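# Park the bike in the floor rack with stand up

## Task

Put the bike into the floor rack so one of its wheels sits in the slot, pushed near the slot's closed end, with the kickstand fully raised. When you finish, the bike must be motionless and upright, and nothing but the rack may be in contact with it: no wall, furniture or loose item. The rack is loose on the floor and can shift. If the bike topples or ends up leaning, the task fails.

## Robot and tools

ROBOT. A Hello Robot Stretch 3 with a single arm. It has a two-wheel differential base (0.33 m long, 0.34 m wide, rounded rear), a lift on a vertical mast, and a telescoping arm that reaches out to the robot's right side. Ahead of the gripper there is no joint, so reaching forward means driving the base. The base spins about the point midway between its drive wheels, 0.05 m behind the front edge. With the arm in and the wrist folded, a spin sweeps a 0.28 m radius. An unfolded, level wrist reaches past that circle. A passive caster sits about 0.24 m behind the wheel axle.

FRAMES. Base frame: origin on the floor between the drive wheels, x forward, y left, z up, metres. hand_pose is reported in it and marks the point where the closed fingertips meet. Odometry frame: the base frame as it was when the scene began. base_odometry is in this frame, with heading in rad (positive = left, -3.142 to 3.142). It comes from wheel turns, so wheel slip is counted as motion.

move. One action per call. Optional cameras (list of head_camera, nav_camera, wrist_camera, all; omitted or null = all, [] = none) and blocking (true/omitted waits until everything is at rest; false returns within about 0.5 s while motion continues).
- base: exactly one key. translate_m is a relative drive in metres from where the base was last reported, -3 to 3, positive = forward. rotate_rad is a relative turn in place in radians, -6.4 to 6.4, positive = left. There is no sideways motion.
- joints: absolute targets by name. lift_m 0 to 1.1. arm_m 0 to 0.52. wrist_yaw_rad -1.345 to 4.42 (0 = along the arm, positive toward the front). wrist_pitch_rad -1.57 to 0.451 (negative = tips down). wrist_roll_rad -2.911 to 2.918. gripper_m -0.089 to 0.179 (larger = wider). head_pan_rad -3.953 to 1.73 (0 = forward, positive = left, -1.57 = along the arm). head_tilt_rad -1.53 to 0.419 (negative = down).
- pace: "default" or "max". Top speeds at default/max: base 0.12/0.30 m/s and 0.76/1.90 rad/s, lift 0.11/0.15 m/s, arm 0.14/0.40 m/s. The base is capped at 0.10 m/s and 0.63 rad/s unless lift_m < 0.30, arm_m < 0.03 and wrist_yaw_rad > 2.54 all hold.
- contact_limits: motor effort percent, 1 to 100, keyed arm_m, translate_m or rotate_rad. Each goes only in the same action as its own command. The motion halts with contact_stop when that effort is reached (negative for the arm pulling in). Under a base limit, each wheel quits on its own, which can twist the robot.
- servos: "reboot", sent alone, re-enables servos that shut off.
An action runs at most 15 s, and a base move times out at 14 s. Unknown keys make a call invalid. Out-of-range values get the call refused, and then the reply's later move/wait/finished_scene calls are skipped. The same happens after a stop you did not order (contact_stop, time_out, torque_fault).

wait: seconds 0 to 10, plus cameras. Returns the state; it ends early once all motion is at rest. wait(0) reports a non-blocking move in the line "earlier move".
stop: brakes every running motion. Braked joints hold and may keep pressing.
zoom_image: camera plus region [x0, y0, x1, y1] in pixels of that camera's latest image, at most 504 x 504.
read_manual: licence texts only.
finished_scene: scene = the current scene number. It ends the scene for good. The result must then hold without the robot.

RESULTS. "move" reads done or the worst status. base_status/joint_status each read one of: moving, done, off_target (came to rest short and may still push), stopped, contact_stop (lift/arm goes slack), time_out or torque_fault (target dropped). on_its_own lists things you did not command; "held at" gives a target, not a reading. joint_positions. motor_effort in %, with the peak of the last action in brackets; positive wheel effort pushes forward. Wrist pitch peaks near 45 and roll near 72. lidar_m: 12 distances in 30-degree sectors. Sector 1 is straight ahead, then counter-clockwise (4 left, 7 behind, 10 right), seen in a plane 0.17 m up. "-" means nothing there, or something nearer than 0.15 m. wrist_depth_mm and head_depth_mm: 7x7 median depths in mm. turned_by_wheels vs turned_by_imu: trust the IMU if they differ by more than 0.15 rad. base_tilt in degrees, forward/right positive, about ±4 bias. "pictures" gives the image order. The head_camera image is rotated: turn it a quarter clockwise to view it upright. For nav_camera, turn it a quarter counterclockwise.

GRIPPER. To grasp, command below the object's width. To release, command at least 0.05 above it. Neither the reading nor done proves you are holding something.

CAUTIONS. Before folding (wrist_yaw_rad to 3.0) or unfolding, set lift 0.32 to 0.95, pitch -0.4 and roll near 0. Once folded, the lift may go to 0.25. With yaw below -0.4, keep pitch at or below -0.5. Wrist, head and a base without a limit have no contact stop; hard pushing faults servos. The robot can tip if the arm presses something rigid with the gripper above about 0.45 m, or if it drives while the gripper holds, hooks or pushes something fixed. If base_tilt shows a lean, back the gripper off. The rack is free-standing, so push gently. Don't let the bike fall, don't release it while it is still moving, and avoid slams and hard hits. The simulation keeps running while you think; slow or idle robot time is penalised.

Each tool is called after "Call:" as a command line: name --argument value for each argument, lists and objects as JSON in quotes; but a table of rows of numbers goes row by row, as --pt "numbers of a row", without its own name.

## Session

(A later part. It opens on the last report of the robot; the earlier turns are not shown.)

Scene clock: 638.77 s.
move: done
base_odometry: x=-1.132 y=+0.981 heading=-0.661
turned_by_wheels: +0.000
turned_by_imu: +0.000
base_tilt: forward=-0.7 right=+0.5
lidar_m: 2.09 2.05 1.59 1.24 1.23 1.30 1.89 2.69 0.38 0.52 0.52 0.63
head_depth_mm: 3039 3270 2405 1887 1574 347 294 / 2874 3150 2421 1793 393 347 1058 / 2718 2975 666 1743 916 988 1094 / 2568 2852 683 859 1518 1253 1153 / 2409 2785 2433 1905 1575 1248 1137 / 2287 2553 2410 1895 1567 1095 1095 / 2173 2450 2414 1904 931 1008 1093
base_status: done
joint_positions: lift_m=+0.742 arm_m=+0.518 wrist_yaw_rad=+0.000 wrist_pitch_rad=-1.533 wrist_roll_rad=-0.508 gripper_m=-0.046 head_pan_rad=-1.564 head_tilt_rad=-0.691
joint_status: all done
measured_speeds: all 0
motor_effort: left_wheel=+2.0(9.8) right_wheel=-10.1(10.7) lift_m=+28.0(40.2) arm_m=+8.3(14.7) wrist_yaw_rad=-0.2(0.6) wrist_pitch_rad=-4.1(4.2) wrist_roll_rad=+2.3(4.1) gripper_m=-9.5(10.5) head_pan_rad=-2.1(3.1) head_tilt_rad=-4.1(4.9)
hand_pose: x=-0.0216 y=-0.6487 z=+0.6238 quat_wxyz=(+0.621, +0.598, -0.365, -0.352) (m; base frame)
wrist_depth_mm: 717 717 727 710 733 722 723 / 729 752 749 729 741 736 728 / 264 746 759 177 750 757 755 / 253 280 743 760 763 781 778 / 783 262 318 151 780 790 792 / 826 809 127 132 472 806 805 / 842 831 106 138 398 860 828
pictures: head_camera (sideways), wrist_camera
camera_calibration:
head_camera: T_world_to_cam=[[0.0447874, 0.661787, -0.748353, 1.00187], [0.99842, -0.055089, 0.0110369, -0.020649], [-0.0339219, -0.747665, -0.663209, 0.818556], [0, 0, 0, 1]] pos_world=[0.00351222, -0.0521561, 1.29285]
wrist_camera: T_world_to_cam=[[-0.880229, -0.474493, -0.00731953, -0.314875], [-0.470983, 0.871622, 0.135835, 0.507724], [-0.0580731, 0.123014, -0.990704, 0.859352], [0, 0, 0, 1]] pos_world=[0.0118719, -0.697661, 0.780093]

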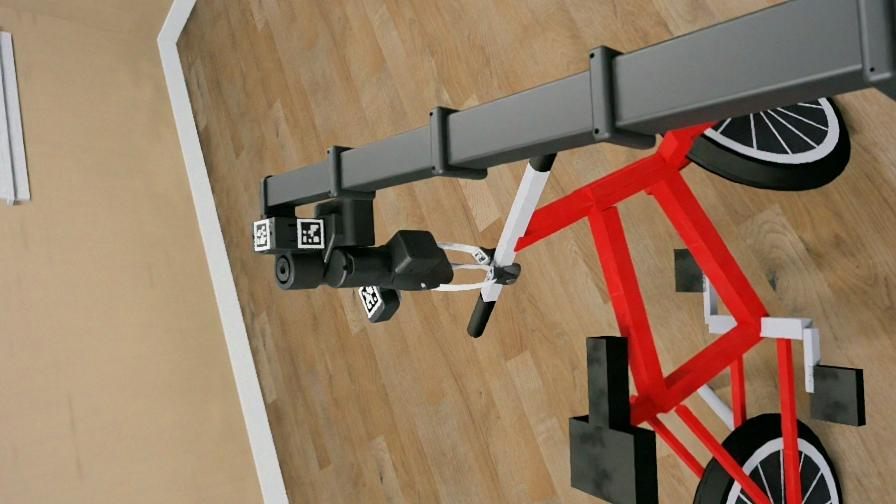

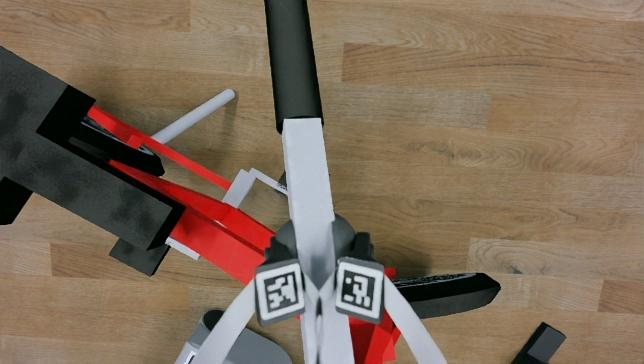

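Call:
move --joints '{"gripper_m": -0.07}' --cameras '[]'

Call:
move --base '{"translate_m": -0.01}' --joints '{"wrist_roll_rad": -0.3}' --cameras '["wrist_camera"]'

Scene clock: 657.50 s.
move: done
base_odometry: x=-1.132 y=+0.981 heading=-0.661
turned_by_wheels: +0.000
turned_by_imu: -0.001
base_tilt: forward=-0.7 right=+0.5
lidar_m: 2.09 2.05 1.59 1.24 1.23 1.29 1.88 2.69 0.38 0.52 0.52 0.63
head_depth_mm: 3055 3241 2410 1899 1572 347 295 / 2876 3174 2413 1787 393 347 1059 / 2715 2992 662 1733 916 989 1094 / 2570 2868 683 863 1533 1250 1161 / 2417 2750 2427 1911 1570 1253 1136 / 2315 2606 2403 1908 1562 1093 1095 / 2176 2449 2406 1909 934 1005 1093
base_status: not commanded
joint_positions: lift_m=+0.742 arm_m=+0.518 wrist_yaw_rad=+0.000 wrist_pitch_rad=-1.533 wrist_roll_rad=-0.508 gripper_m=-0.068 head_pan_rad=-1.564 head_tilt_rad=-0.691
joint_status: all done
measured_speeds: all 0
motor_effort: left_wheel=+2.7(2.7) right_wheel=-9.7(10.5) lift_m=+26.4(27.4) arm_m=-13.9(13.9) wrist_yaw_rad=-0.1(0.6) wrist_pitch_rad=-4.3(4.3) wrist_roll_rad=+2.3(2.7) gripper_m=-39.1(98.7) head_pan_rad=-1.9(3.3) head_tilt_rad=-4.7(5.0)
hand_pose: x=-0.0216 y=-0.6487 z=+0.6237 quat_wxyz=(+0.621, +0.598, -0.365, -0.352) (m; base frame)
wrist_depth_mm: 727 729 716 714 713 737 709 / 731 746 736 724 735 743 740 / 263 744 759 177 747 763 749 / 254 283 749 765 767 781 776 / 796 262 321 151 797 787 788 / 833 835 128 132 473 811 812 / 851 828 106 140 401 827 848
pictures: none
No camera images: "cameras" was empty.

Scene clock: 658.37 s.
move: done
base_odometry: x=-1.140 y=+0.987 heading=-0.661
turned_by_wheels: +0.001
turned_by_imu: +0.001
base_tilt: forward=-0.7 right=+0.6
lidar_m: 2.09 2.06 1.58 1.24 1.23 1.29 1.89 2.69 0.39 0.42 0.52 0.63
head_depth_mm: 3040 3241 2439 1892 1572 347 294 / 2921 3147 2422 1783 393 347 1082 / 2706 3018 661 1731 917 994 1095 / 2558 2906 684 865 1455 1249 1153 / 2456 2768 2397 1893 1577 1250 1138 / 2311 2590 2432 1896 1576 1099 1090 / 2191 2423 2413 1900 934 1004 1089
base_status: done
joint_positions: lift_m=+0.742 arm_m=+0.518 wrist_yaw_rad=+0.002 wrist_pitch_rad=-1.519 wrist_roll_rad=-0.315 gripper_m=-0.066 head_pan_rad=-1.564 head_tilt_rad=-0.691
joint_status: all done
measured_speeds: all 0
motor_effort: left_wheel=+6.8(7.9) right_wheel=-19.5(19.7) lift_m=+26.3(28.0) arm_m=-12.9(14.0) wrist_yaw_rad=-1.8(2.3) wrist_pitch_rad=-6.6(6.7) wrist_roll_rad=+4.7(6.9) gripper_m=-14.5(39.3) head_pan_rad=-2.2(3.3) head_tilt_rad=-3.2(5.9)
hand_pose: x=-0.0216 y=-0.6521 z=+0.6236 quat_wxyz=(+0.587, +0.558, -0.425, -0.404) (m; base frame)
wrist_depth_mm: 721 731 719 735 712 722 742 / 745 743 739 728 746 740 721 / 758 755 778 761 742 745 738 / 283 611 772 768 784 779 778 / 261 269 504 152 795 784 783 / 846 578 128 132 459 788 819 / 827 821 766 138 228 822 813
pictures: wrist_camera
camera_calibration:
wrist_camera: T_world_to_cam=[[-0.954274, -0.298771, -0.00981821, -0.202007], [-0.297751, 0.94707, 0.120014, 0.573534], [-0.0265581, 0.117449, -0.992724, 0.857885], [0, 0, 0, 1]] pos_world=[0.000783555, -0.704289, 0.780828]

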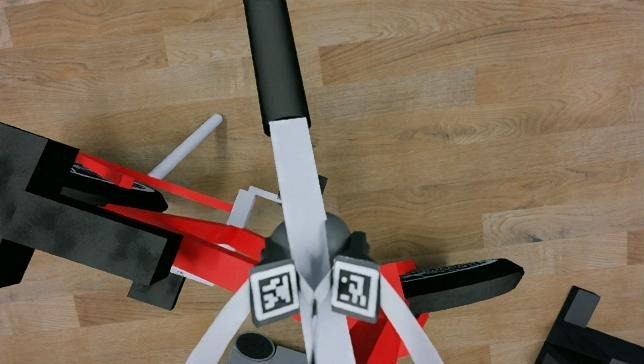

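Call:
move --base '{"translate_m": -0.012}' --joints '{"wrist_roll_rad": -0.05, "arm_m": 0.516}' --cameras '["wrist_camera"]'

Call:
move --joints '{"wrist_roll_rad": 0.2, "arm_m": 0.512}' --cameras '["wrist_camera", "head_camera"]'

Scene clock: 666.23 s.
move: off_target
base_odometry: x=-1.150 y=+0.994 heading=-0.660
turned_by_wheels: +0.001
turned_by_imu: +0.000
base_tilt: forward=-0.8 right=+0.6
lidar_m: 2.11 2.07 1.57 1.24 1.22 1.29 1.88 2.68 0.40 0.40 0.53 0.63
head_depth_mm: 3048 3247 2404 1902 1575 347 294 / 2897 3162 2405 1787 392 346 1095 / 2740 3004 661 1741 923 999 1094 / 2554 2837 682 1743 1459 1252 1156 / 2411 2728 2400 1902 1566 1251 1135 / 2313 2600 2437 1895 1566 1020 1093 / 2174 2456 2430 1903 934 1013 1089
base_status: done
joint_positions: lift_m=+0.742 arm_m=+0.516 wrist_yaw_rad=+0.005 wrist_pitch_rad=-1.506 wrist_roll_rad=-0.072 gripper_m=-0.066 head_pan_rad=-1.564 head_tilt_rad=-0.691
joint_status: wrist_roll_rad off_target (ended at -0.072, target -0.050); the others done
measured_speeds: all 0
on_its_own: right_wheel is at rest, and its effort (-23.2) is outside its rest range (-21 to +21); wrist_pitch_rad is at rest, and its effort (-9.2) is outside its rest range (-8 to +12)
motor_effort: left_wheel=+11.4(12.4) right_wheel=-23.2(26.8) lift_m=+13.1(28.3) arm_m=-15.8(16.7) wrist_yaw_rad=-4.1(5.0) wrist_pitch_rad=-9.2(9.2) wrist_roll_rad=+6.8(9.8) gripper_m=-14.9(16.6) head_pan_rad=-2.7(3.2) head_tilt_rad=-3.0(5.2)
hand_pose: x=-0.0217 y=-0.6536 z=+0.6234 quat_wxyz=(+0.535, +0.502, -0.495, -0.465) (m; base frame)
wrist_depth_mm: 735 744 188 732 720 716 718 / 749 728 178 761 742 723 730 / 770 750 171 747 751 761 750 / 783 771 780 773 777 750 768 / 295 612 767 151 778 754 780 / 271 272 129 131 355 795 798 / 822 825 581 137 192 813 793
pictures: wrist_camera
camera_calibration:
wrist_camera: T_world_to_cam=[[-0.997727, -0.0640074, -0.0210532, -0.0429868], [-0.0658604, 0.99239, 0.104042, 0.619545], [0.0142335, 0.105193, -0.99435, 0.85182], [0, 0, 0, 1]] pos_world=[-0.01421, -0.707187, 0.781643]

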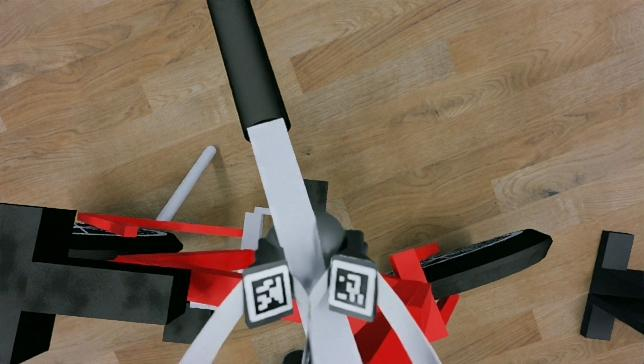

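Scene clock: 666.97 s.
move: off_target
base_odometry: x=-1.150 y=+0.994 heading=-0.660
turned_by_wheels: +0.000
turned_by_imu: -0.001
base_tilt: forward=-0.8 right=+0.5
lidar_m: 2.11 2.06 1.57 1.23 1.22 1.29 1.87 2.68 0.40 0.40 0.53 0.63
head_depth_mm: 3066 3239 2417 1893 1564 339 294 / 2867 3150 2400 1797 393 347 1093 / 2715 3004 662 1738 932 999 1096 / 2555 2867 680 1746 1463 1249 1159 / 2427 2746 2424 1912 1556 1255 1136 / 2314 2586 2432 1906 1583 1017 1093 / 2196 2452 2393 1904 934 1015 1097
base_status: not commanded
joint_positions: lift_m=+0.742 arm_m=+0.512 wrist_yaw_rad=+0.017 wrist_pitch_rad=-1.495 wrist_roll_rad=+0.157 gripper_m=-0.066 head_pan_rad=-1.564 head_tilt_rad=-0.691
joint_status: wrist_roll_rad off_target (ended at +0.157, target +0.200); the others done
measured_speeds: all 0
on_its_own: wrist_yaw_rad is at rest, and its effort (-14.0) is outside its rest range (-9 to +9); wrist_pitch_rad is at rest, and its effort (-10.9) is outside its rest range (-8 to +12)
motor_effort: left_wheel=+8.8(12.2) right_wheel=-12.0(23.3) lift_m=+14.8(15.7) arm_m=-16.7(17.6) wrist_yaw_rad=-14.0(14.5) wrist_pitch_rad=-10.9(11.3) wrist_roll_rad=+13.7(15.4) gripper_m=-14.3(17.2) head_pan_rad=-2.1(3.3) head_tilt_rad=-4.5(5.0)
hand_pose: x=-0.0217 y=-0.6522 z=+0.6234 quat_wxyz=(+0.481, +0.446, -0.554, -0.513) (m; base frame)
wrist_depth_mm: 769 759 735 729 734 735 716 / 760 769 180 752 746 735 740 / 762 775 168 742 769 745 757 / 807 784 771 760 774 770 759 / 813 802 797 151 781 449 775 / 300 477 129 132 264 787 796 / 279 277 130 137 175 796 818
pictures: head_camera (sideways), wrist_camera
camera_calibration:
head_camera: T_world_to_cam=[[0.0447875, 0.661791, -0.74835, 1.00187], [0.99842, -0.0550891, 0.0110366, -0.0206486], [-0.033922, -0.747662, -0.663213, 0.818561], [0, 0, 0, 1]] pos_world=[0.00351222, -0.052156, 1.29285]
wrist_camera: T_world_to_cam=[[-0.987648, 0.15213, -0.037509, 0.108488], [0.148052, 0.984459, 0.0944569, 0.623638], [0.0512959, 0.0877369, -0.994822, 0.841322], [0, 0, 0, 1]] pos_world=[-0.0283388, -0.704266, 0.782128]

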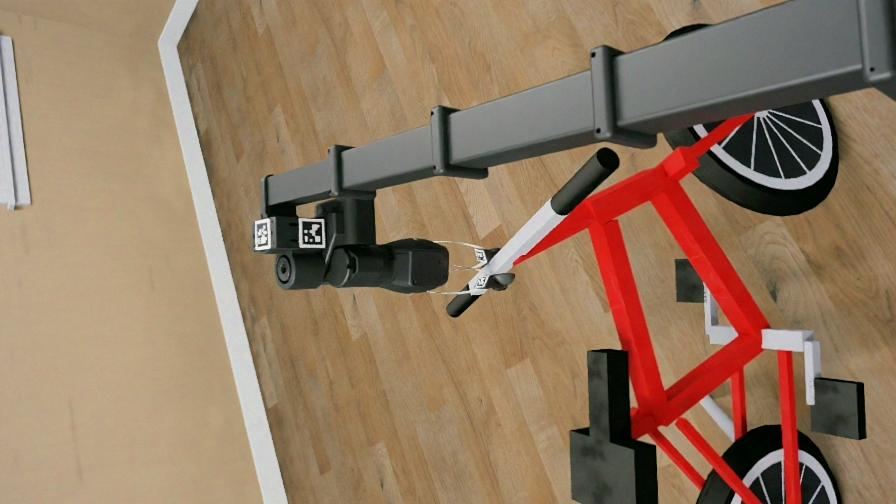

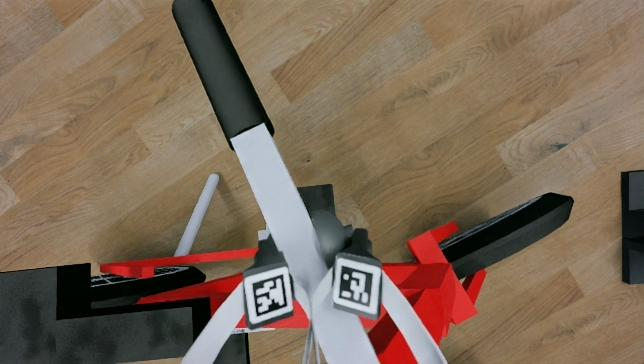

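Call:
move --base '{"translate_m": 0.01}' --joints '{"wrist_yaw_rad": 0.65, "wrist_roll_rad": 0.85, "arm_m": 0.509}' --cameras '[]'

Call:
move --base '{"translate_m": 0.009}' --joints '{"wrist_yaw_rad": 1.3, "wrist_roll_rad": 1.5, "arm_m": 0.498}' --cameras '["wrist_camera", "head_camera"]'

Scene clock: 680.23 s.
move: off_target
base_odometry: x=-1.142 y=+0.988 heading=-0.660
turned_by_wheels: +0.000
turned_by_imu: +0.000
base_tilt: forward=-0.8 right=+0.5
lidar_m: 2.09 2.06 1.58 1.24 1.23 1.29 1.88 2.68 0.40 0.40 0.53 0.63
head_depth_mm: 3073 3250 2424 1896 1561 340 294 / 2882 3161 2432 1805 393 347 1096 / 2697 3033 661 1739 1459 996 1088 / 2560 2869 684 878 1460 1252 1156 / 2430 2752 2400 1897 1570 1303 1136 / 2295 2574 2387 1908 1569 1017 1094 / 2177 2471 2427 1909 935 1011 1093
base_status: done
joint_positions: lift_m=+0.742 arm_m=+0.509 wrist_yaw_rad=+0.660 wrist_pitch_rad=-1.490 wrist_roll_rad=+0.822 gripper_m=-0.066 head_pan_rad=-1.564 head_tilt_rad=-0.691
joint_status: wrist_roll_rad off_target (ended at +0.822, target +0.850); the others done
measured_speeds: all 0
on_its_own: wrist_pitch_rad is at rest, and its effort (-11.9) is outside its rest range (-8 to +12)
motor_effort: left_wheel=+5.8(11.5) right_wheel=-10.1(10.2) lift_m=+17.0(17.8) arm_m=-9.1(19.0) wrist_yaw_rad=-8.6(29.3) wrist_pitch_rad=-11.9(12.9) wrist_roll_rad=+9.0(25.3) gripper_m=-15.8(16.9) head_pan_rad=-1.8(3.3) head_tilt_rad=-4.4(5.1)
hand_pose: x=-0.0238 y=-0.6512 z=+0.6233 quat_wxyz=(+0.459, +0.456, -0.567, -0.510) (m; base frame)
wrist_depth_mm: 776 763 738 726 717 713 686 / 801 784 176 725 741 726 721 / 809 776 168 768 750 739 701 / 819 809 779 761 745 753 740 / 831 792 702 151 787 443 739 / 296 403 127 133 268 784 767 / 292 286 129 137 149 804 792
pictures: none
No camera images: "cameras" was empty.

Scene clock: 681.50 s.
move: off_target
base_odometry: x=-1.135 y=+0.982 heading=-0.659
turned_by_wheels: +0.001
turned_by_imu: +0.000
base_tilt: forward=-0.8 right=+0.6
lidar_m: 2.09 2.05 1.58 1.24 1.23 1.30 1.89 2.69 0.40 0.40 0.53 0.63
head_depth_mm: 3041 3286 2425 1897 1562 339 294 / 2865 3188 2404 1804 392 346 1092 / 2717 2980 661 1731 1524 993 1087 / 2552 2847 684 954 1457 1257 1159 / 2447 2738 2415 1916 1563 1302 1129 / 2306 2590 2431 1894 1570 1016 1096 / 2186 2443 2432 1883 932 1014 1097
base_status: done
joint_positions: lift_m=+0.742 arm_m=+0.498 wrist_yaw_rad=+1.307 wrist_pitch_rad=-1.464 wrist_roll_rad=+1.478 gripper_m=-0.066 head_pan_rad=-1.564 head_tilt_rad=-0.691
joint_status: wrist_roll_rad off_target (ended at +1.478, target +1.500); the others done
measured_speeds: all 0
on_its_own: wrist_pitch_rad is at rest, and its effort (-16.8) is outside its rest range (-8 to +12)
motor_effort: left_wheel=+9.3(10.2) right_wheel=-12.1(12.5) lift_m=+19.3(19.3) arm_m=-0.4(22.5) wrist_yaw_rad=-5.8(30.1) wrist_pitch_rad=-16.8(17.0) wrist_roll_rad=+6.9(20.4) gripper_m=-16.9(17.7) head_pan_rad=-2.4(3.3) head_tilt_rad=-3.8(5.9)
hand_pose: x=-0.0184 y=-0.6438 z=+0.6233 quat_wxyz=(+0.434, +0.476, -0.571, -0.509) (m; base frame)
wrist_depth_mm: 790 771 185 722 696 682 689 / 812 784 172 746 724 709 693 / 836 819 164 775 742 718 703 / 864 847 815 762 755 739 723 / 861 868 677 149 768 437 727 / 312 319 128 131 259 742 755 / 304 296 613 137 162 782 770
pictures: head_camera (sideways), wrist_camera
camera_calibration:
head_camera: T_world_to_cam=[[0.0447876, 0.661791, -0.74835, 1.00187], [0.99842, -0.0550894, 0.0110366, -0.0206486], [-0.0339222, -0.747662, -0.663213, 0.818561], [0, 0, 0, 1]] pos_world=[0.0035122, -0.052156, 1.29285]
wrist_camera: T_world_to_cam=[[-0.974577, 0.181627, -0.131188, 0.188134], [0.160431, 0.974437, 0.157274, 0.569443], [0.1564, 0.132229, -0.978803, 0.860949], [0, 0, 0, 1]] pos_world=[-0.0426573, -0.702899, 0.777822]

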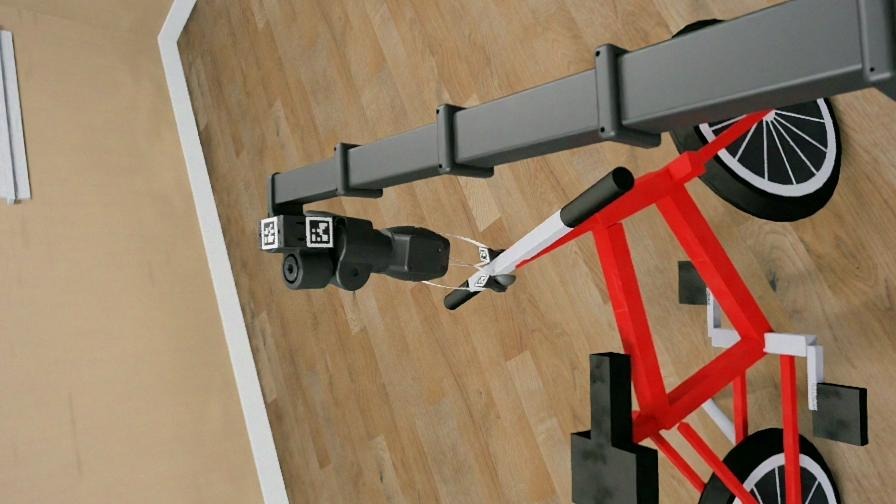

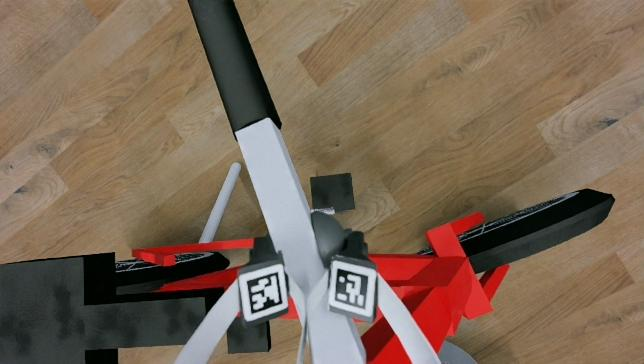

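Call:
move --base '{"translate_m": 0.02}' --joints '{"arm_m": 0.485, "lift_m": 0.748}' --cameras '[]'

Call:
move --joints '{"arm_m": 0.455, "lift_m": 0.757}' --cameras '["wrist_camera", "head_camera"]'

Scene clock: 692.27 s.
move: contact_stop
base_odometry: x=-1.119 y=+0.970 heading=-0.659
turned_by_wheels: +0.000
turned_by_imu: -0.001
base_tilt: forward=-0.8 right=+0.5
lidar_m: 2.07 2.03 1.59 1.25 1.23 1.30 1.90 2.70 0.40 0.40 0.52 0.63
head_depth_mm: 3068 3238 2438 1897 1575 332 294 / 2910 3139 2422 1739 385 340 1087 / 2675 2968 629 1750 1525 981 1082 / 2523 2864 675 861 1461 1251 1158 / 2436 2711 2417 1890 1569 1138 1135 / 2275 2574 2431 1891 1565 1006 1015 / 2183 2414 2416 1917 931 1005 1092
base_status: done
joint_positions: lift_m=+0.749 arm_m=+0.485 wrist_yaw_rad=+1.314 wrist_pitch_rad=-1.491 wrist_roll_rad=+1.478 gripper_m=-0.066 head_pan_rad=-1.564 head_tilt_rad=-0.691
joint_status: lift_m contact_stop (moved +0.007 of +0.006); the others done
measured_speeds: translate_m=+0.000 rotate_rad=+0.000 lift_m=+0.001 arm_m=+0.000 wrist_yaw_rad=+0.000 wrist_pitch_rad=+0.000 wrist_roll_rad=+0.000 head_pan_rad=+0.000 head_tilt_rad=+0.000
on_its_own: lift_m is slack since a contact_stop; wrist_yaw_rad is at rest, and its effort (-11.3) is outside its rest range (-9 to +9); wrist_pitch_rad is at rest, and its effort (-11.8) is outside its rest range (-8 to +12)
motor_effort: left_wheel=+7.0(13.2) right_wheel=-6.3(10.5) lift_m=+27.6(30.7) arm_m=-16.6(20.7) wrist_yaw_rad=-11.3(12.6) wrist_pitch_rad=-11.8(17.0) wrist_roll_rad=+6.9(7.3) gripper_m=-17.3(17.9) head_pan_rad=-2.3(3.2) head_tilt_rad=-4.1(5.1)
hand_pose: x=-0.0252 y=-0.6291 z=+0.6300 quat_wxyz=(+0.441, +0.473, -0.562, -0.516) (m; base frame)
wrist_depth_mm: 767 760 175 741 708 707 691 / 804 768 166 753 746 728 704 / 793 795 784 764 740 736 721 / 846 815 794 631 763 759 732 / 861 817 825 150 785 451 755 / 305 318 129 132 256 775 771 / 299 296 612 138 148 797 805
pictures: none
No camera images: "cameras" was empty.

not run: a stop that you did not command came earlier in this reply.

Call:
move --joints '{"arm_m": 0.455, "lift_m": 0.757}' --cameras '["wrist_camera", "head_camera"]'

Scene clock: 696.57 s.
move: contact_stop
base_odometry: x=-1.119 y=+0.970 heading=-0.659
turned_by_wheels: +0.000
turned_by_imu: -0.001
base_tilt: forward=-0.8 right=+0.6
lidar_m: 2.07 2.04 1.59 1.25 1.23 1.31 1.90 2.71 0.39 0.40 0.51 0.62
head_depth_mm: 3045 3291 2411 1888 1564 315 290 / 2873 3141 2418 482 382 337 1093 / 2713 2970 627 1729 1569 973 1079 / 2533 2855 637 822 1487 1175 1160 / 2402 2711 2414 1902 1567 1075 1138 / 2287 2575 2402 1898 1561 964 1009 / 2176 2435 2431 1899 1573 968 1095
base_status: not commanded
joint_positions: lift_m=+0.759 arm_m=+0.455 wrist_yaw_rad=+1.313 wrist_pitch_rad=-1.500 wrist_roll_rad=+1.478 gripper_m=-0.066 head_pan_rad=-1.564 head_tilt_rad=-0.691
joint_status: lift_m contact_stop (moved +0.010 of +0.008); the others done
measured_speeds: translate_m=+0.000 rotate_rad=+0.000 lift_m=+0.002 arm_m=+0.000 wrist_yaw_rad=+0.000 wrist_pitch_rad=+0.000 wrist_roll_rad=+0.000 head_pan_rad=+0.000 head_tilt_rad=+0.000
on_its_own: lift_m is slack since a contact_stop; wrist_yaw_rad is at rest, and its effort (-11.4) is outside its rest range (-9 to +9); wrist_pitch_rad is at rest, and its effort (-10.1) is outside its rest range (-8 to +12)
motor_effort: left_wheel=+4.2(7.6) right_wheel=-4.6(6.9) lift_m=+25.8(40.2) arm_m=-17.3(21.9) wrist_yaw_rad=-11.4(11.9) wrist_pitch_rad=-10.1(11.9) wrist_roll_rad=+7.1(7.2) gripper_m=-16.6(17.9) head_pan_rad=-2.1(3.1) head_tilt_rad=-4.2(5.2)
hand_pose: x=-0.0274 y=-0.5985 z=+0.6404 quat_wxyz=(+0.443, +0.471, -0.560, -0.519) (m; base frame)
wrist_depth_mm: 766 759 168 734 725 703 703 / 793 789 161 764 752 723 717 / 830 807 158 759 751 740 727 / 855 798 825 615 794 758 745 / 859 840 650 149 430 471 779 / 305 302 129 131 250 778 787 / 304 296 126 141 142 830 816
pictures: head_camera (sideways), wrist_camera
camera_calibration:
head_camera: T_world_to_cam=[[0.0447872, 0.661813, -0.74833, 1.00184], [0.99842, -0.0550892, 0.0110348, -0.0206462], [-0.033922, -0.747642, -0.663235, 0.81859], [0, 0, 0, 1]] pos_world=[0.00351223, -0.0521558, 1.29285]
wrist_camera: T_world_to_cam=[[-0.979471, 0.177773, -0.0950475, 0.147715], [0.161125, 0.97374, 0.160839, 0.521416], [0.121144, 0.142222, -0.982393, 0.880383], [0, 0, 0, 1]] pos_world=[-0.0459843, -0.659193, 0.795058]

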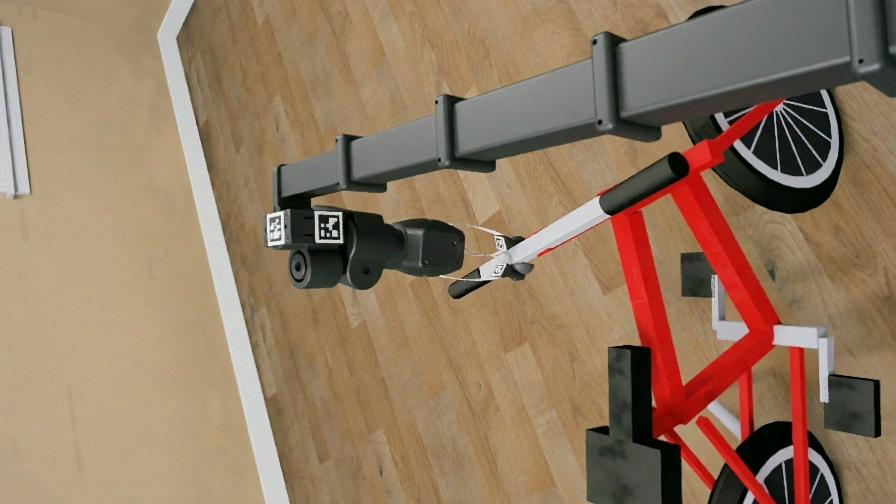

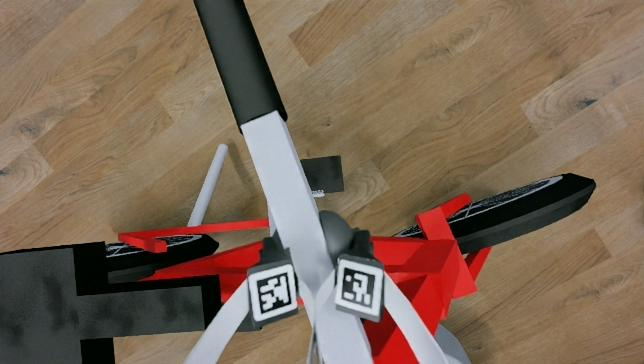

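Call:
move --joints '{"arm_m": 0.425, "lift_m": 0.768}' --cameras '["wrist_camera"]'

Scene clock: 703.67 s.
move: contact_stop
base_odometry: x=-1.119 y=+0.970 heading=-0.659
turned_by_wheels: +0.000
turned_by_imu: -0.001
base_tilt: forward=-0.8 right=+0.5
lidar_m: 2.08 2.04 1.59 1.25 1.24 1.31 1.90 2.71 0.39 0.40 0.50 0.61
head_depth_mm: 3080 3274 2422 1899 1565 304 - / 2862 3112 2426 452 369 335 1087 / 2717 3020 588 1790 1574 929 1090 / 2567 2852 615 693 1487 984 1158 / 2408 2751 2442 1888 1577 1071 1109 / 2264 2588 2440 1903 1560 897 1052 / 2170 2441 2418 1897 1567 944 1092
base_status: not commanded
joint_positions: lift_m=+0.769 arm_m=+0.425 wrist_yaw_rad=+1.312 wrist_pitch_rad=-1.514 wrist_roll_rad=+1.480 gripper_m=-0.066 head_pan_rad=-1.564 head_tilt_rad=-0.691
joint_status: lift_m contact_stop (moved +0.010 of +0.009); the others done
measured_speeds: translate_m=+0.000 rotate_rad=+0.000 lift_m=+0.001 arm_m=+0.000 wrist_yaw_rad=+0.000 wrist_pitch_rad=+0.000 wrist_roll_rad=+0.000 head_pan_rad=+0.000 head_tilt_rad=+0.000
on_its_own: lift_m is slack since a contact_stop; wrist_yaw_rad is at rest, and its effort (-10.3) is outside its rest range (-9 to +9)
motor_effort: left_wheel=+4.1(5.6) right_wheel=-2.3(4.9) lift_m=+26.5(36.9) arm_m=-16.9(19.0) wrist_yaw_rad=-10.3(11.3) wrist_pitch_rad=-7.7(10.0) wrist_roll_rad=+6.3(7.2) gripper_m=-16.8(17.9) head_pan_rad=-2.1(3.6) head_tilt_rad=-4.1(5.8)
hand_pose: x=-0.0309 y=-0.5676 z=+0.6508 quat_wxyz=(+0.445, +0.467, -0.556, -0.524) (m; base frame)
wrist_depth_mm: 794 773 157 742 731 734 717 / 806 796 154 763 767 739 738 / 828 791 784 772 779 746 769 / 858 833 810 620 797 772 770 / 835 644 642 148 409 814 782 / 305 299 128 131 241 816 813 / 304 300 876 144 148 850 839
pictures: wrist_camera
camera_calibration:
wrist_camera: T_world_to_cam=[[-0.980166, 0.180729, -0.0813121, 0.132556], [0.165901, 0.972714, 0.162185, 0.488892], [0.108405, 0.145478, -0.983404, 0.88872], [0, 0, 0, 1]] pos_world=[-0.0475228, -0.628799, 0.805459]

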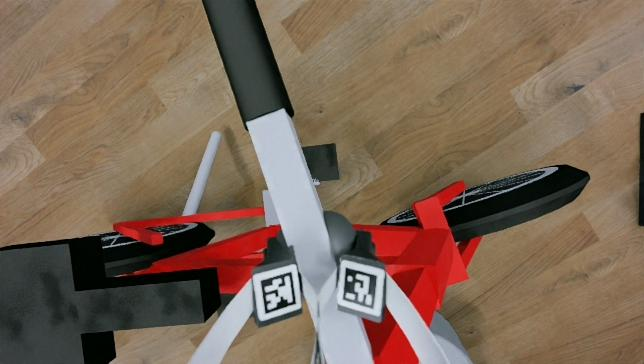

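Call:
move --joints '{"arm_m": 0.395, "lift_m": 0.776}' --cameras '[]'

Scene clock: 711.60 s.
move: contact_stop
base_odometry: x=-1.119 y=+0.970 heading=-0.659
turned_by_wheels: +0.000
turned_by_imu: -0.001
base_tilt: forward=-0.8 right=+0.5
lidar_m: 2.07 2.03 1.59 1.25 1.23 1.30 1.90 0.60 0.39 0.39 0.49 0.59
head_depth_mm: 3085 3268 2416 1909 1531 302 - / 2873 3138 2420 440 362 335 1097 / 2673 2986 566 1780 1563 841 1091 / 2545 2868 574 642 1452 967 1155 / 2419 2750 2414 1901 1572 1066 1117 / 2278 2580 2407 1911 1562 863 989 / 2192 2438 2411 1890 1573 816 1089
base_status: not commanded
joint_positions: lift_m=+0.777 arm_m=+0.395 wrist_yaw_rad=+1.311 wrist_pitch_rad=-1.523 wrist_roll_rad=+1.481 gripper_m=-0.066 head_pan_rad=-1.564 head_tilt_rad=-0.691
joint_status: lift_m contact_stop (moved +0.008 of +0.007); the others done
measured_speeds: translate_m=+0.000 rotate_rad=+0.000 lift_m=+0.001 arm_m=+0.000 wrist_yaw_rad=+0.000 wrist_pitch_rad=+0.000 wrist_roll_rad=+0.000 head_pan_rad=+0.000 head_tilt_rad=+0.000
on_its_own: lift_m is slack since a contact_stop
motor_effort: left_wheel=+3.1(4.1) right_wheel=-1.3(3.1) lift_m=+26.6(38.2) arm_m=-15.3(17.5) wrist_yaw_rad=-9.1(10.3) wrist_pitch_rad=-5.9(7.6) wrist_roll_rad=+6.0(6.7) gripper_m=-15.5(17.4) head_pan_rad=-2.7(3.5) head_tilt_rad=-3.9(5.2)
hand_pose: x=-0.0331 y=-0.5370 z=+0.6589 quat_wxyz=(+0.446, +0.465, -0.554, -0.527) (m; base frame)
wrist_depth_mm: 796 780 149 752 750 754 729 / 799 795 148 760 755 761 742 / 842 805 815 793 795 776 788 / 860 826 830 786 794 484 772 / 867 539 547 148 390 820 798 / 305 303 300 132 248 841 831 / 307 342 883 147 126 872 871
pictures: none
No camera images: "cameras" was empty.

Call:
move --joints '{"arm_m": 0.37, "lift_m": 0.781}' --cameras '["wrist_camera", "head_camera"]'

Scene clock: 718.00 s.
move: contact_stop
base_odometry: x=-1.119 y=+0.970 heading=-0.659
turned_by_wheels: +0.000
turned_by_imu: -0.001
base_tilt: forward=-0.8 right=+0.5
lidar_m: 2.08 2.04 1.60 1.25 1.24 1.30 1.90 0.59 0.39 0.39 0.49 0.59
head_depth_mm: 3026 3272 2410 1898 1530 297 - / 2874 3154 2414 420 362 342 1092 / 2703 2976 551 1740 1569 803 1096 / 2529 2861 552 602 1459 947 1156 / 2425 2730 2419 1902 1571 1278 1091 / 2282 2574 2402 1899 1560 856 1021 / 2181 2450 2426 1909 1560 797 1076
base_status: not commanded
joint_positions: lift_m=+0.782 arm_m=+0.370 wrist_yaw_rad=+1.311 wrist_pitch_rad=-1.528 wrist_roll_rad=+1.481 gripper_m=-0.066 head_pan_rad=-1.564 head_tilt_rad=-0.691
joint_status: lift_m contact_stop (moved +0.005 of +0.004); the others done
measured_speeds: translate_m=+0.000 rotate_rad=+0.000 lift_m=+0.001 arm_m=+0.000 wrist_yaw_rad=+0.000 wrist_pitch_rad=+0.000 wrist_roll_rad=+0.000 head_pan_rad=+0.000 head_tilt_rad=+0.000
on_its_own: lift_m is slack since a contact_stop
motor_effort: left_wheel=+1.9(3.2) right_wheel=+0.0(1.6) lift_m=+26.2(36.0) arm_m=-14.1(17.3) wrist_yaw_rad=-9.0(9.7) wrist_pitch_rad=-4.9(6.0) wrist_roll_rad=+6.1(6.1) gripper_m=-16.3(18.2) head_pan_rad=-2.5(3.2) head_tilt_rad=-3.5(5.6)
hand_pose: x=-0.0345 y=-0.5116 z=+0.6636 quat_wxyz=(+0.447, +0.464, -0.553, -0.528) (m; base frame)
wrist_depth_mm: 798 774 143 779 738 740 735 / 806 780 144 769 768 750 742 / 818 816 721 789 794 787 754 / 848 818 818 795 796 466 786 / 322 502 464 147 352 815 817 / 301 301 298 131 239 848 848 / 313 877 885 149 126 894 864
pictures: head_camera (sideways), wrist_camera
camera_calibration:
head_camera: T_world_to_cam=[[0.0447872, 0.661815, -0.748328, 1.00184], [0.99842, -0.0550894, 0.0110346, -0.0206459], [-0.0339221, -0.74764, -0.663237, 0.818593], [0, 0, 0, 1]] pos_world=[0.00351222, -0.0521557, 1.29285]
wrist_camera: T_world_to_cam=[[-0.980717, 0.183595, -0.0669897, 0.11192], [0.170731, 0.971657, 0.163504, 0.431724], [0.0951096, 0.148914, -0.984266, 0.895433], [0, 0, 0, 1]] pos_world=[-0.0491115, -0.573378, 0.818253]

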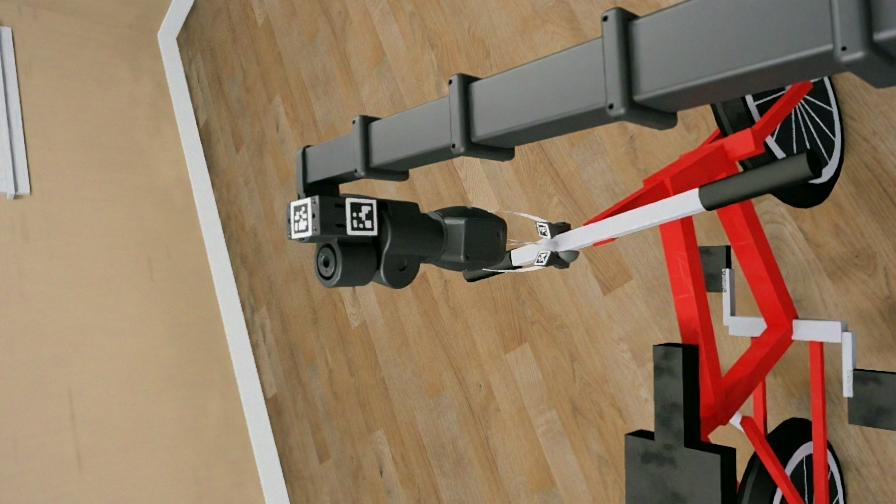

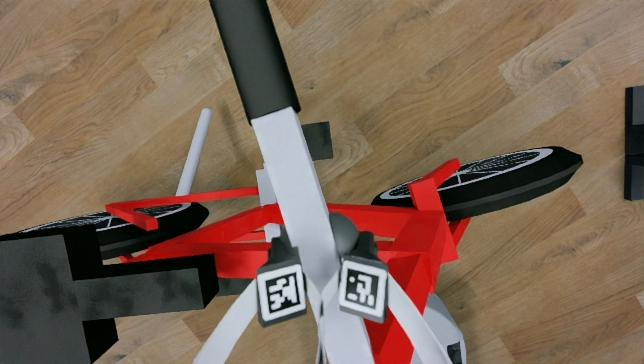

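Call:
move --joints '{"arm_m": 0.345, "lift_m": 0.784}' --cameras '[]'

Scene clock: 726.67 s.
move: contact_stop
base_odometry: x=-1.119 y=+0.970 heading=-0.659
turned_by_wheels: +0.000
turned_by_imu: -0.001
base_tilt: forward=-0.8 right=+0.5
lidar_m: 2.07 2.04 1.60 1.25 1.24 1.31 1.90 0.58 0.38 0.39 0.48 0.57
head_depth_mm: 3043 3288 2398 1892 359 294 - / 2898 3157 2407 416 358 335 1087 / 2719 2960 533 1730 1557 796 1094 / 2538 2846 531 569 801 952 1133 / 2429 2735 2415 1898 1567 1275 1090 / 2293 2559 2415 1911 1564 856 1136 / 2180 2416 2400 1917 1563 781 1008
base_status: not commanded
joint_positions: lift_m=+0.785 arm_m=+0.345 wrist_yaw_rad=+1.311 wrist_pitch_rad=-1.535 wrist_roll_rad=+1.481 gripper_m=-0.066 head_pan_rad=-1.564 head_tilt_rad=-0.691
joint_status: lift_m contact_stop (moved +0.003 of +0.002); the others done
measured_speeds: translate_m=+0.000 rotate_rad=+0.000 lift_m=+0.001 arm_m=+0.000 wrist_yaw_rad=+0.000 wrist_pitch_rad=+0.000 wrist_roll_rad=+0.000 head_pan_rad=+0.000 head_tilt_rad=+0.000
on_its_own: lift_m is slack since a contact_stop
motor_effort: left_wheel=+2.7(3.0) right_wheel=+0.0(1.1) lift_m=+26.9(34.4) arm_m=-13.7(16.0) wrist_yaw_rad=-9.4(9.8) wrist_pitch_rad=-3.7(4.9) wrist_roll_rad=+6.0(6.1) gripper_m=-16.6(17.8) head_pan_rad=-2.8(3.3) head_tilt_rad=-3.8(5.1)
hand_pose: x=-0.0362 y=-0.4862 z=+0.6669 quat_wxyz=(+0.449, +0.462, -0.551, -0.531) (m; base frame)
wrist_depth_mm: 788 771 139 762 750 730 727 / 807 797 140 778 773 764 754 / 800 802 708 775 781 796 765 / 867 822 813 474 471 471 806 / 307 422 458 146 341 829 811 / 307 304 298 131 230 870 844 / 315 908 906 150 126 880 889
pictures: none
No camera images: "cameras" was empty.

Call:
move --joints '{"arm_m": 0.325, "head_pan_rad": -1.0, "head_tilt_rad": -0.75}' --cameras '["wrist_camera", "head_camera", "nav_camera"]'

Scene clock: 732.20 s.
move: done
base_odometry: x=-1.119 y=+0.970 heading=-0.659
turned_by_wheels: +0.000
turned_by_imu: -0.001
base_tilt: forward=-0.8 right=+0.5
lidar_m: 2.07 2.04 1.60 1.25 1.23 1.30 1.91 0.57 0.38 0.39 0.48 0.57
head_depth_mm: 2218 2529 2239 1788 1480 749 838 / 2209 2551 2251 1806 1508 1077 1120 / 2214 2549 2222 1826 1515 965 1120 / 2233 2594 2232 1800 863 1057 1097 / 2264 2584 2234 1800 1511 1130 1135 / 2273 2588 2229 1805 1514 1273 1137 / 2291 2578 2255 1806 1507 1300 1136
base_status: not commanded
joint_positions: lift_m=+0.787 arm_m=+0.325 wrist_yaw_rad=+1.311 wrist_pitch_rad=-1.537 wrist_roll_rad=+1.481 gripper_m=-0.066 head_pan_rad=-1.006 head_tilt_rad=-0.740
joint_status: all done
measured_speeds: all 0
on_its_own: lift_m is slack since a contact_stop
motor_effort: left_wheel=+2.0(2.8) right_wheel=+0.0(0.9) lift_m=+28.2(29.3) arm_m=-11.9(15.6) wrist_yaw_rad=-8.9(9.5) wrist_pitch_rad=-3.2(3.8) wrist_roll_rad=+6.2(6.2) gripper_m=-17.1(18.0) head_pan_rad=+3.3(5.2) head_tilt_rad=-4.7(7.3)
hand_pose: x=-0.0367 y=-0.4660 z=+0.6688 quat_wxyz=(+0.449, +0.462, -0.550, -0.531) (m; base frame)
wrist_depth_mm: 786 767 135 763 774 744 728 / 809 790 138 777 773 766 745 / 835 818 683 594 782 780 778 / 849 817 833 475 459 808 785 / 304 408 370 146 315 849 811 / 308 307 296 131 224 837 866 / 315 914 886 151 125 856 865
pictures: head_camera (sideways), nav_camera (sideways), wrist_camera
camera_calibration:
head_camera: T_world_to_cam=[[-0.331771, 0.615332, -0.715048, 0.960762], [0.876263, 0.481766, 0.00800967, -0.0159621], [0.349415, -0.623913, -0.699029, 0.862808], [0, 0, 0, 1]] pos_world=[0.0312621, -0.04518, 1.29025]
nav_camera: T_world_to_cam=[[0.348726, -0.555928, 0.754542, -0.939594], [-0.842983, -0.537899, -0.00671037, 0.0641602], [0.409598, -0.633726, -0.656217, 0.813851], [0, 0, 0, 1]] pos_world=[0.0483952, 0.0279233, 1.24346]
wrist_camera: T_world_to_cam=[[-0.981252, 0.183796, -0.0579948, 0.0957564], [0.172217, 0.971266, 0.164266, 0.386318], [0.0865198, 0.151199, -0.98471, 0.895046], [0, 0, 0, 1]] pos_world=[-0.0500086, -0.528147, 0.823455]

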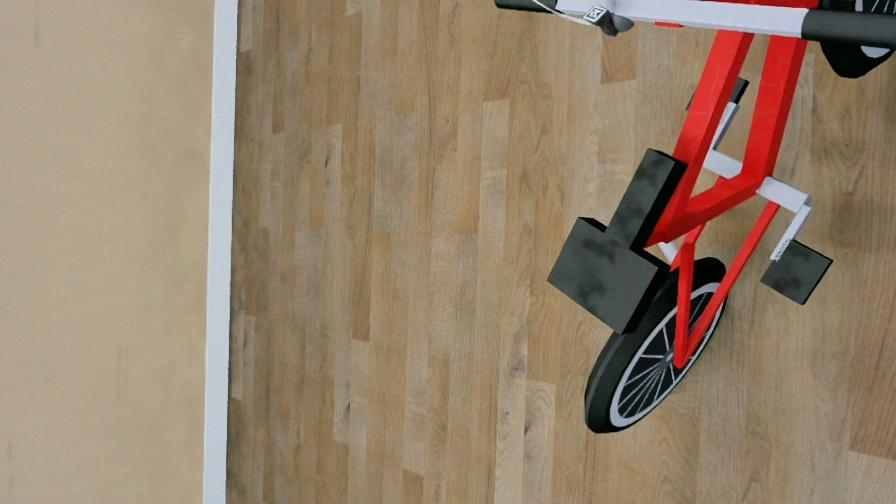

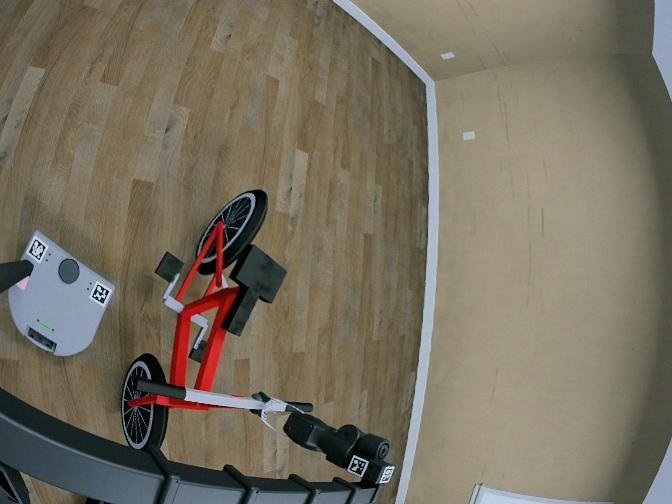

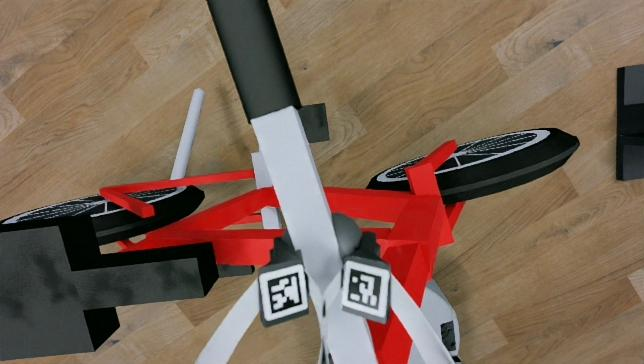

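Call:
move --joints '{"wrist_roll_rad": 1.56}' --base '{"translate_m": -0.05}' --cameras '["wrist_camera"]'

Scene clock: 763.60 s.
move: off_target
base_odometry: x=-1.158 y=+1.001 heading=-0.659
turned_by_wheels: +0.000
turned_by_imu: -0.001
base_tilt: forward=-0.8 right=+0.5
lidar_m: 2.12 2.08 1.57 1.23 1.21 1.28 1.87 0.57 0.38 0.39 0.47 0.56
head_depth_mm: 2245 2550 2221 1808 1491 752 841 / 2238 2577 2231 1799 1517 1083 1123 / 2270 2594 2235 1811 1508 953 1118 / 2268 2589 2233 1820 864 1056 1102 / 2285 2568 2238 1796 1512 1120 1141 / 2275 2593 2236 1796 1509 1275 1140 / 2292 2573 2218 1794 1515 1302 1141
base_status: done
joint_positions: lift_m=+0.788 arm_m=+0.325 wrist_yaw_rad=+1.311 wrist_pitch_rad=-1.551 wrist_roll_rad=+1.534 gripper_m=-0.066 head_pan_rad=-1.006 head_tilt_rad=-0.740
joint_status: wrist_roll_rad off_target (ended at +1.534, target +1.560)
measured_speeds: all 0
on_its_own: lift_m is slack since a contact_stop
motor_effort: left_wheel=-2.9(5.2) right_wheel=+2.9(10.6) lift_m=+28.3(29.0) arm_m=-6.7(8.8) wrist_yaw_rad=-9.0(9.6) wrist_pitch_rad=-0.9(6.0) wrist_roll_rad=+8.4(9.6) gripper_m=-16.0(18.5) head_pan_rad=+3.0(4.0) head_tilt_rad=-3.8(5.3)
hand_pose: x=-0.0400 y=-0.4652 z=+0.6700 quat_wxyz=(+0.437, +0.445, -0.558, -0.547) (m; base frame)
wrist_depth_mm: 755 779 135 751 757 757 755 / 789 772 137 782 784 787 777 / 833 803 706 789 801 796 782 / 835 842 816 473 440 802 807 / 324 508 441 146 305 844 832 / 304 307 299 131 217 854 840 / 313 899 880 152 127 869 890
pictures: wrist_camera
camera_calibration:
wrist_camera: T_world_to_cam=[[-0.970792, 0.235666, -0.0449855, 0.108288], [0.225331, 0.959974, 0.16636, 0.381294], [0.0823903, 0.151364, -0.985038, 0.896526], [0, 0, 0, 1]] pos_world=[-0.0546569, -0.527254, 0.824551]

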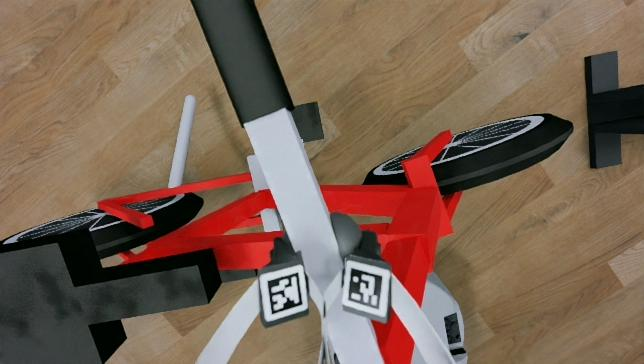

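Call:
move --joints '{"wrist_roll_rad": 1.72}' --base '{"translate_m": -0.05}' --cameras '["wrist_camera"]'

Scene clock: 773.73 s.
move: off_target
base_odometry: x=-1.198 y=+1.031 heading=-0.659
turned_by_wheels: +0.000
turned_by_imu: -0.001
base_tilt: forward=-0.9 right=+0.5
lidar_m: 2.17 2.13 1.54 1.21 1.19 1.26 1.83 0.55 0.39 0.40 0.48 0.56
head_depth_mm: 2239 2596 2228 1816 1513 707 807 / 2244 2605 2224 1804 1508 1230 1116 / 2271 2581 2232 1802 1518 963 1117 / 2274 2615 2257 1795 865 1059 1102 / 2297 2614 2228 1810 1517 1122 1138 / 2295 2586 2217 1820 1505 1259 1141 / 2312 2578 2236 1797 1513 1292 1142
base_status: done
joint_positions: lift_m=+0.791 arm_m=+0.325 wrist_yaw_rad=+1.314 wrist_pitch_rad=-1.552 wrist_roll_rad=+1.692 gripper_m=-0.066 head_pan_rad=-1.006 head_tilt_rad=-0.740
joint_status: wrist_roll_rad off_target (ended at +1.692, target +1.720)
measured_speeds: all 0
on_its_own: lift_m is slack since a contact_stop (your +0.784 is given up); wrist_yaw_rad is at rest, and its effort (-11.8) is outside its rest range (-9 to +9)
motor_effort: left_wheel=-3.0(4.9) right_wheel=+3.8(9.7) lift_m=+28.7(29.3) arm_m=-0.9(3.3) wrist_yaw_rad=-11.8(12.7) wrist_pitch_rad=-0.5(5.3) wrist_roll_rad=+9.1(13.0) gripper_m=-16.8(17.8) head_pan_rad=+2.9(4.0) head_tilt_rad=-4.9(5.4)
hand_pose: x=-0.0404 y=-0.4651 z=+0.6727 quat_wxyz=(+0.393, +0.401, -0.590, -0.580) (m; base frame)
wrist_depth_mm: 780 750 132 768 775 763 760 / 803 792 133 781 772 780 770 / 813 806 139 790 796 454 806 / 835 825 819 477 417 812 796 / 865 853 506 145 286 833 818 / 319 334 305 132 126 859 872 / 313 313 906 154 154 876 878
pictures: wrist_camera
camera_calibration:
wrist_camera: T_world_to_cam=[[-0.923083, 0.382156, -0.0433045, 0.176899], [0.370216, 0.913412, 0.169172, 0.363187], [0.104205, 0.140128, -0.984635, 0.894546], [0, 0, 0, 1]] pos_world=[-0.0643815, -0.524693, 0.827021]

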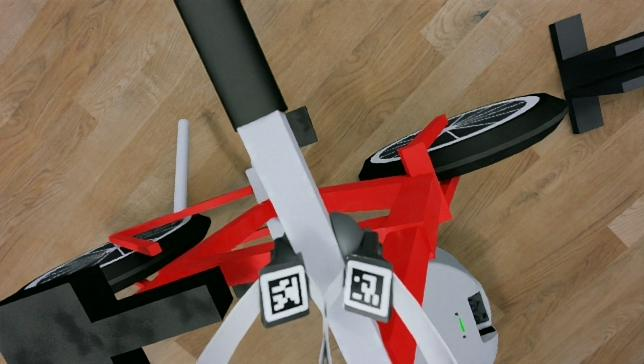

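Call:
zoom_image --camera "wrist_camera" --region '[340, 0, 644, 200]'

Scaled by 1.658.

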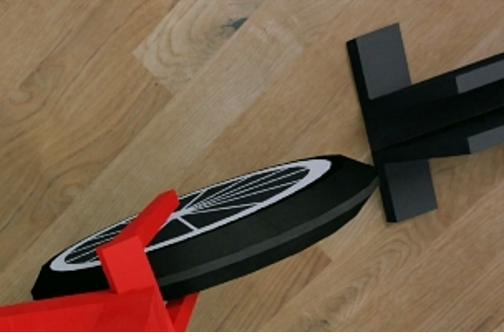

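Call:
move --joints '{"head_pan_rad": -2.35, "head_tilt_rad": -0.85}' --cameras '["head_camera", "nav_camera"]'

Scene clock: 823.37 s.
move: done
base_odometry: x=-1.198 y=+1.031 heading=-0.659
turned_by_wheels: +0.000
turned_by_imu: -0.001
base_tilt: forward=-0.8 right=+0.5
lidar_m: 2.17 2.12 1.54 1.21 1.19 1.26 1.83 0.55 0.39 0.40 0.48 0.56
head_depth_mm: 2305 2427 1962 1619 1433 1252 - / 2380 2428 1968 1556 1425 1294 - / 2468 2404 1941 1647 1400 - 949 / 2504 2401 1947 1641 1420 - 972 / 2605 2416 1962 1654 301 1189 1116 / 2638 2417 1947 1647 307 894 1094 / 2802 2398 1945 343 732 899 1078
base_status: not commanded
joint_positions: lift_m=+0.791 arm_m=+0.325 wrist_yaw_rad=+1.314 wrist_pitch_rad=-1.552 wrist_roll_rad=+1.692 gripper_m=-0.066 head_pan_rad=-2.344 head_tilt_rad=-0.839
joint_status: all done
measured_speeds: all 0
on_its_own: lift_m is slack since a contact_stop (your +0.784 is given up); wrist_yaw_rad is at rest, and its effort (-12.0) is outside its rest range (-9 to +9)
motor_effort: left_wheel=-2.0(3.7) right_wheel=+3.1(3.7) lift_m=+28.6(29.3) arm_m=+4.6(4.9) wrist_yaw_rad=-12.0(12.6) wrist_pitch_rad=-0.5(0.7) wrist_roll_rad=+9.1(9.3) gripper_m=-17.8(17.8) head_pan_rad=-2.8(4.8) head_tilt_rad=-5.3(7.5)
hand_pose: x=-0.0404 y=-0.4651 z=+0.6727 quat_wxyz=(+0.393, +0.401, -0.590, -0.580) (m; base frame)
wrist_depth_mm: 755 784 131 765 772 749 753 / 792 773 132 792 746 783 764 / 815 817 139 778 782 461 781 / 820 844 813 475 412 813 821 / 852 857 507 146 288 844 819 / 322 339 307 132 127 856 849 / 315 315 871 153 154 905 872
pictures: head_camera (sideways), nav_camera (sideways)
camera_calibration:
head_camera: T_world_to_cam=[[0.56905, 0.512966, -0.642688, 0.860975], [0.670707, -0.74172, 0.00184895, -0.00668701], [-0.475746, -0.432108, -0.766126, 0.9551], [0, 0, 0, 1]] pos_world=[-0.0310669, -0.0339047, 1.28508]
nav_camera: T_world_to_cam=[[-0.5102, -0.518684, 0.686049, -0.84509], [-0.717507, 0.696516, -0.00699747, 0.0637677], [-0.474214, -0.495815, -0.727522, 0.911984], [0, 0, 0, 1]] pos_world=[0.0470643, -0.0305749, 1.24371]

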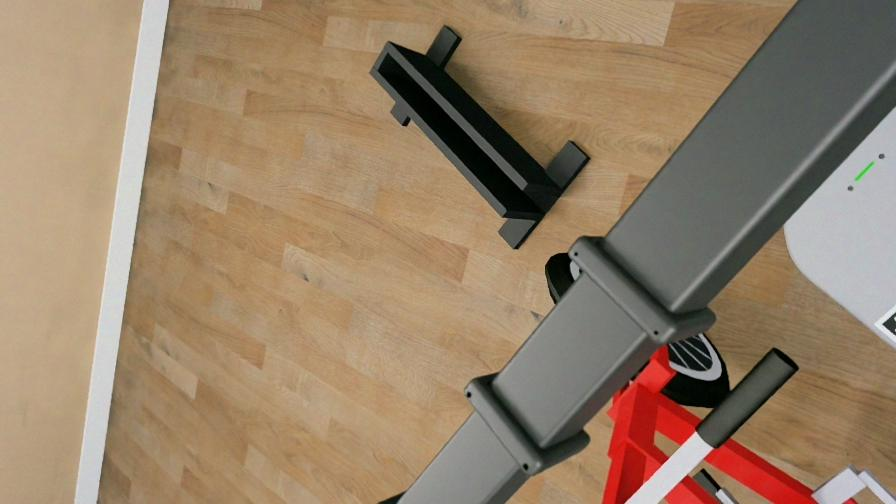

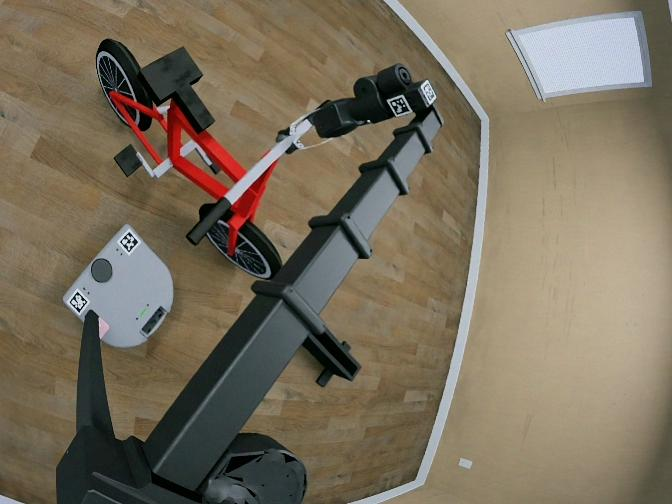

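Call:
move --base '{"translate_m": -0.05}' --cameras '["wrist_camera"]'

Scene clock: 842.43 s.
move: done
base_odometry: x=-1.237 y=+1.062 heading=-0.660
turned_by_wheels: +0.000
turned_by_imu: -0.001
base_tilt: forward=-0.8 right=+0.4
lidar_m: 2.21 2.17 1.51 1.18 1.17 1.24 1.80 0.54 0.39 0.40 0.47 0.56
head_depth_mm: 2269 2411 1958 1621 1431 1256 - / 2330 2432 1962 1545 1433 1299 - / 2394 2394 1968 1654 1393 - 949 / 2472 2415 1957 1647 1396 - 976 / 2552 2409 1964 1633 300 1188 1116 / 2653 2388 1959 1649 305 907 1090 / 2718 2396 1943 342 737 761 1077
base_status: done
joint_positions: lift_m=+0.792 arm_m=+0.325 wrist_yaw_rad=+1.312 wrist_pitch_rad=-1.554 wrist_roll_rad=+1.695 gripper_m=-0.066 head_pan_rad=-2.344 head_tilt_rad=-0.839
joint_status: not commanded
measured_speeds: all 0
on_its_own: lift_m is slack since a contact_stop (your +0.784 is given up); wrist_yaw_rad is at rest, and its effort (-10.0) is outside its rest range (-9 to +9)
motor_effort: left_wheel=-2.6(4.9) right_wheel=+2.1(8.8) lift_m=+27.1(28.6) arm_m=+10.5(11.0) wrist_yaw_rad=-10.0(12.4) wrist_pitch_rad=-0.2(4.5) wrist_roll_rad=+7.9(9.3) gripper_m=-15.2(17.5) head_pan_rad=-2.6(3.1) head_tilt_rad=-4.9(6.8)
hand_pose: x=-0.0408 y=-0.4650 z=+0.6738 quat_wxyz=(+0.392, +0.399, -0.591, -0.582) (m; base frame)
wrist_depth_mm: 753 770 129 751 762 750 760 / 813 783 132 776 774 777 716 / 805 805 139 781 791 480 818 / 830 825 820 459 438 811 802 / 862 855 537 147 293 848 854 / 326 346 306 132 126 856 859 / 317 314 921 155 127 886 862
pictures: wrist_camera
camera_calibration:
wrist_camera: T_world_to_cam=[[-0.921158, 0.386932, -0.0418546, 0.177894], [0.37516, 0.911416, 0.169042, 0.362369], [0.103555, 0.140012, -0.98472, 0.895658], [0, 0, 0, 1]] pos_world=[-0.0648273, -0.524505, 0.828162]

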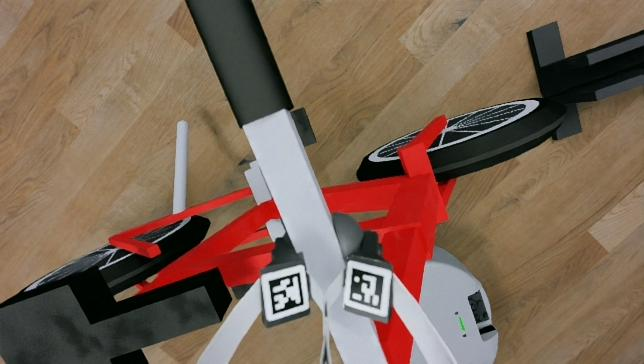

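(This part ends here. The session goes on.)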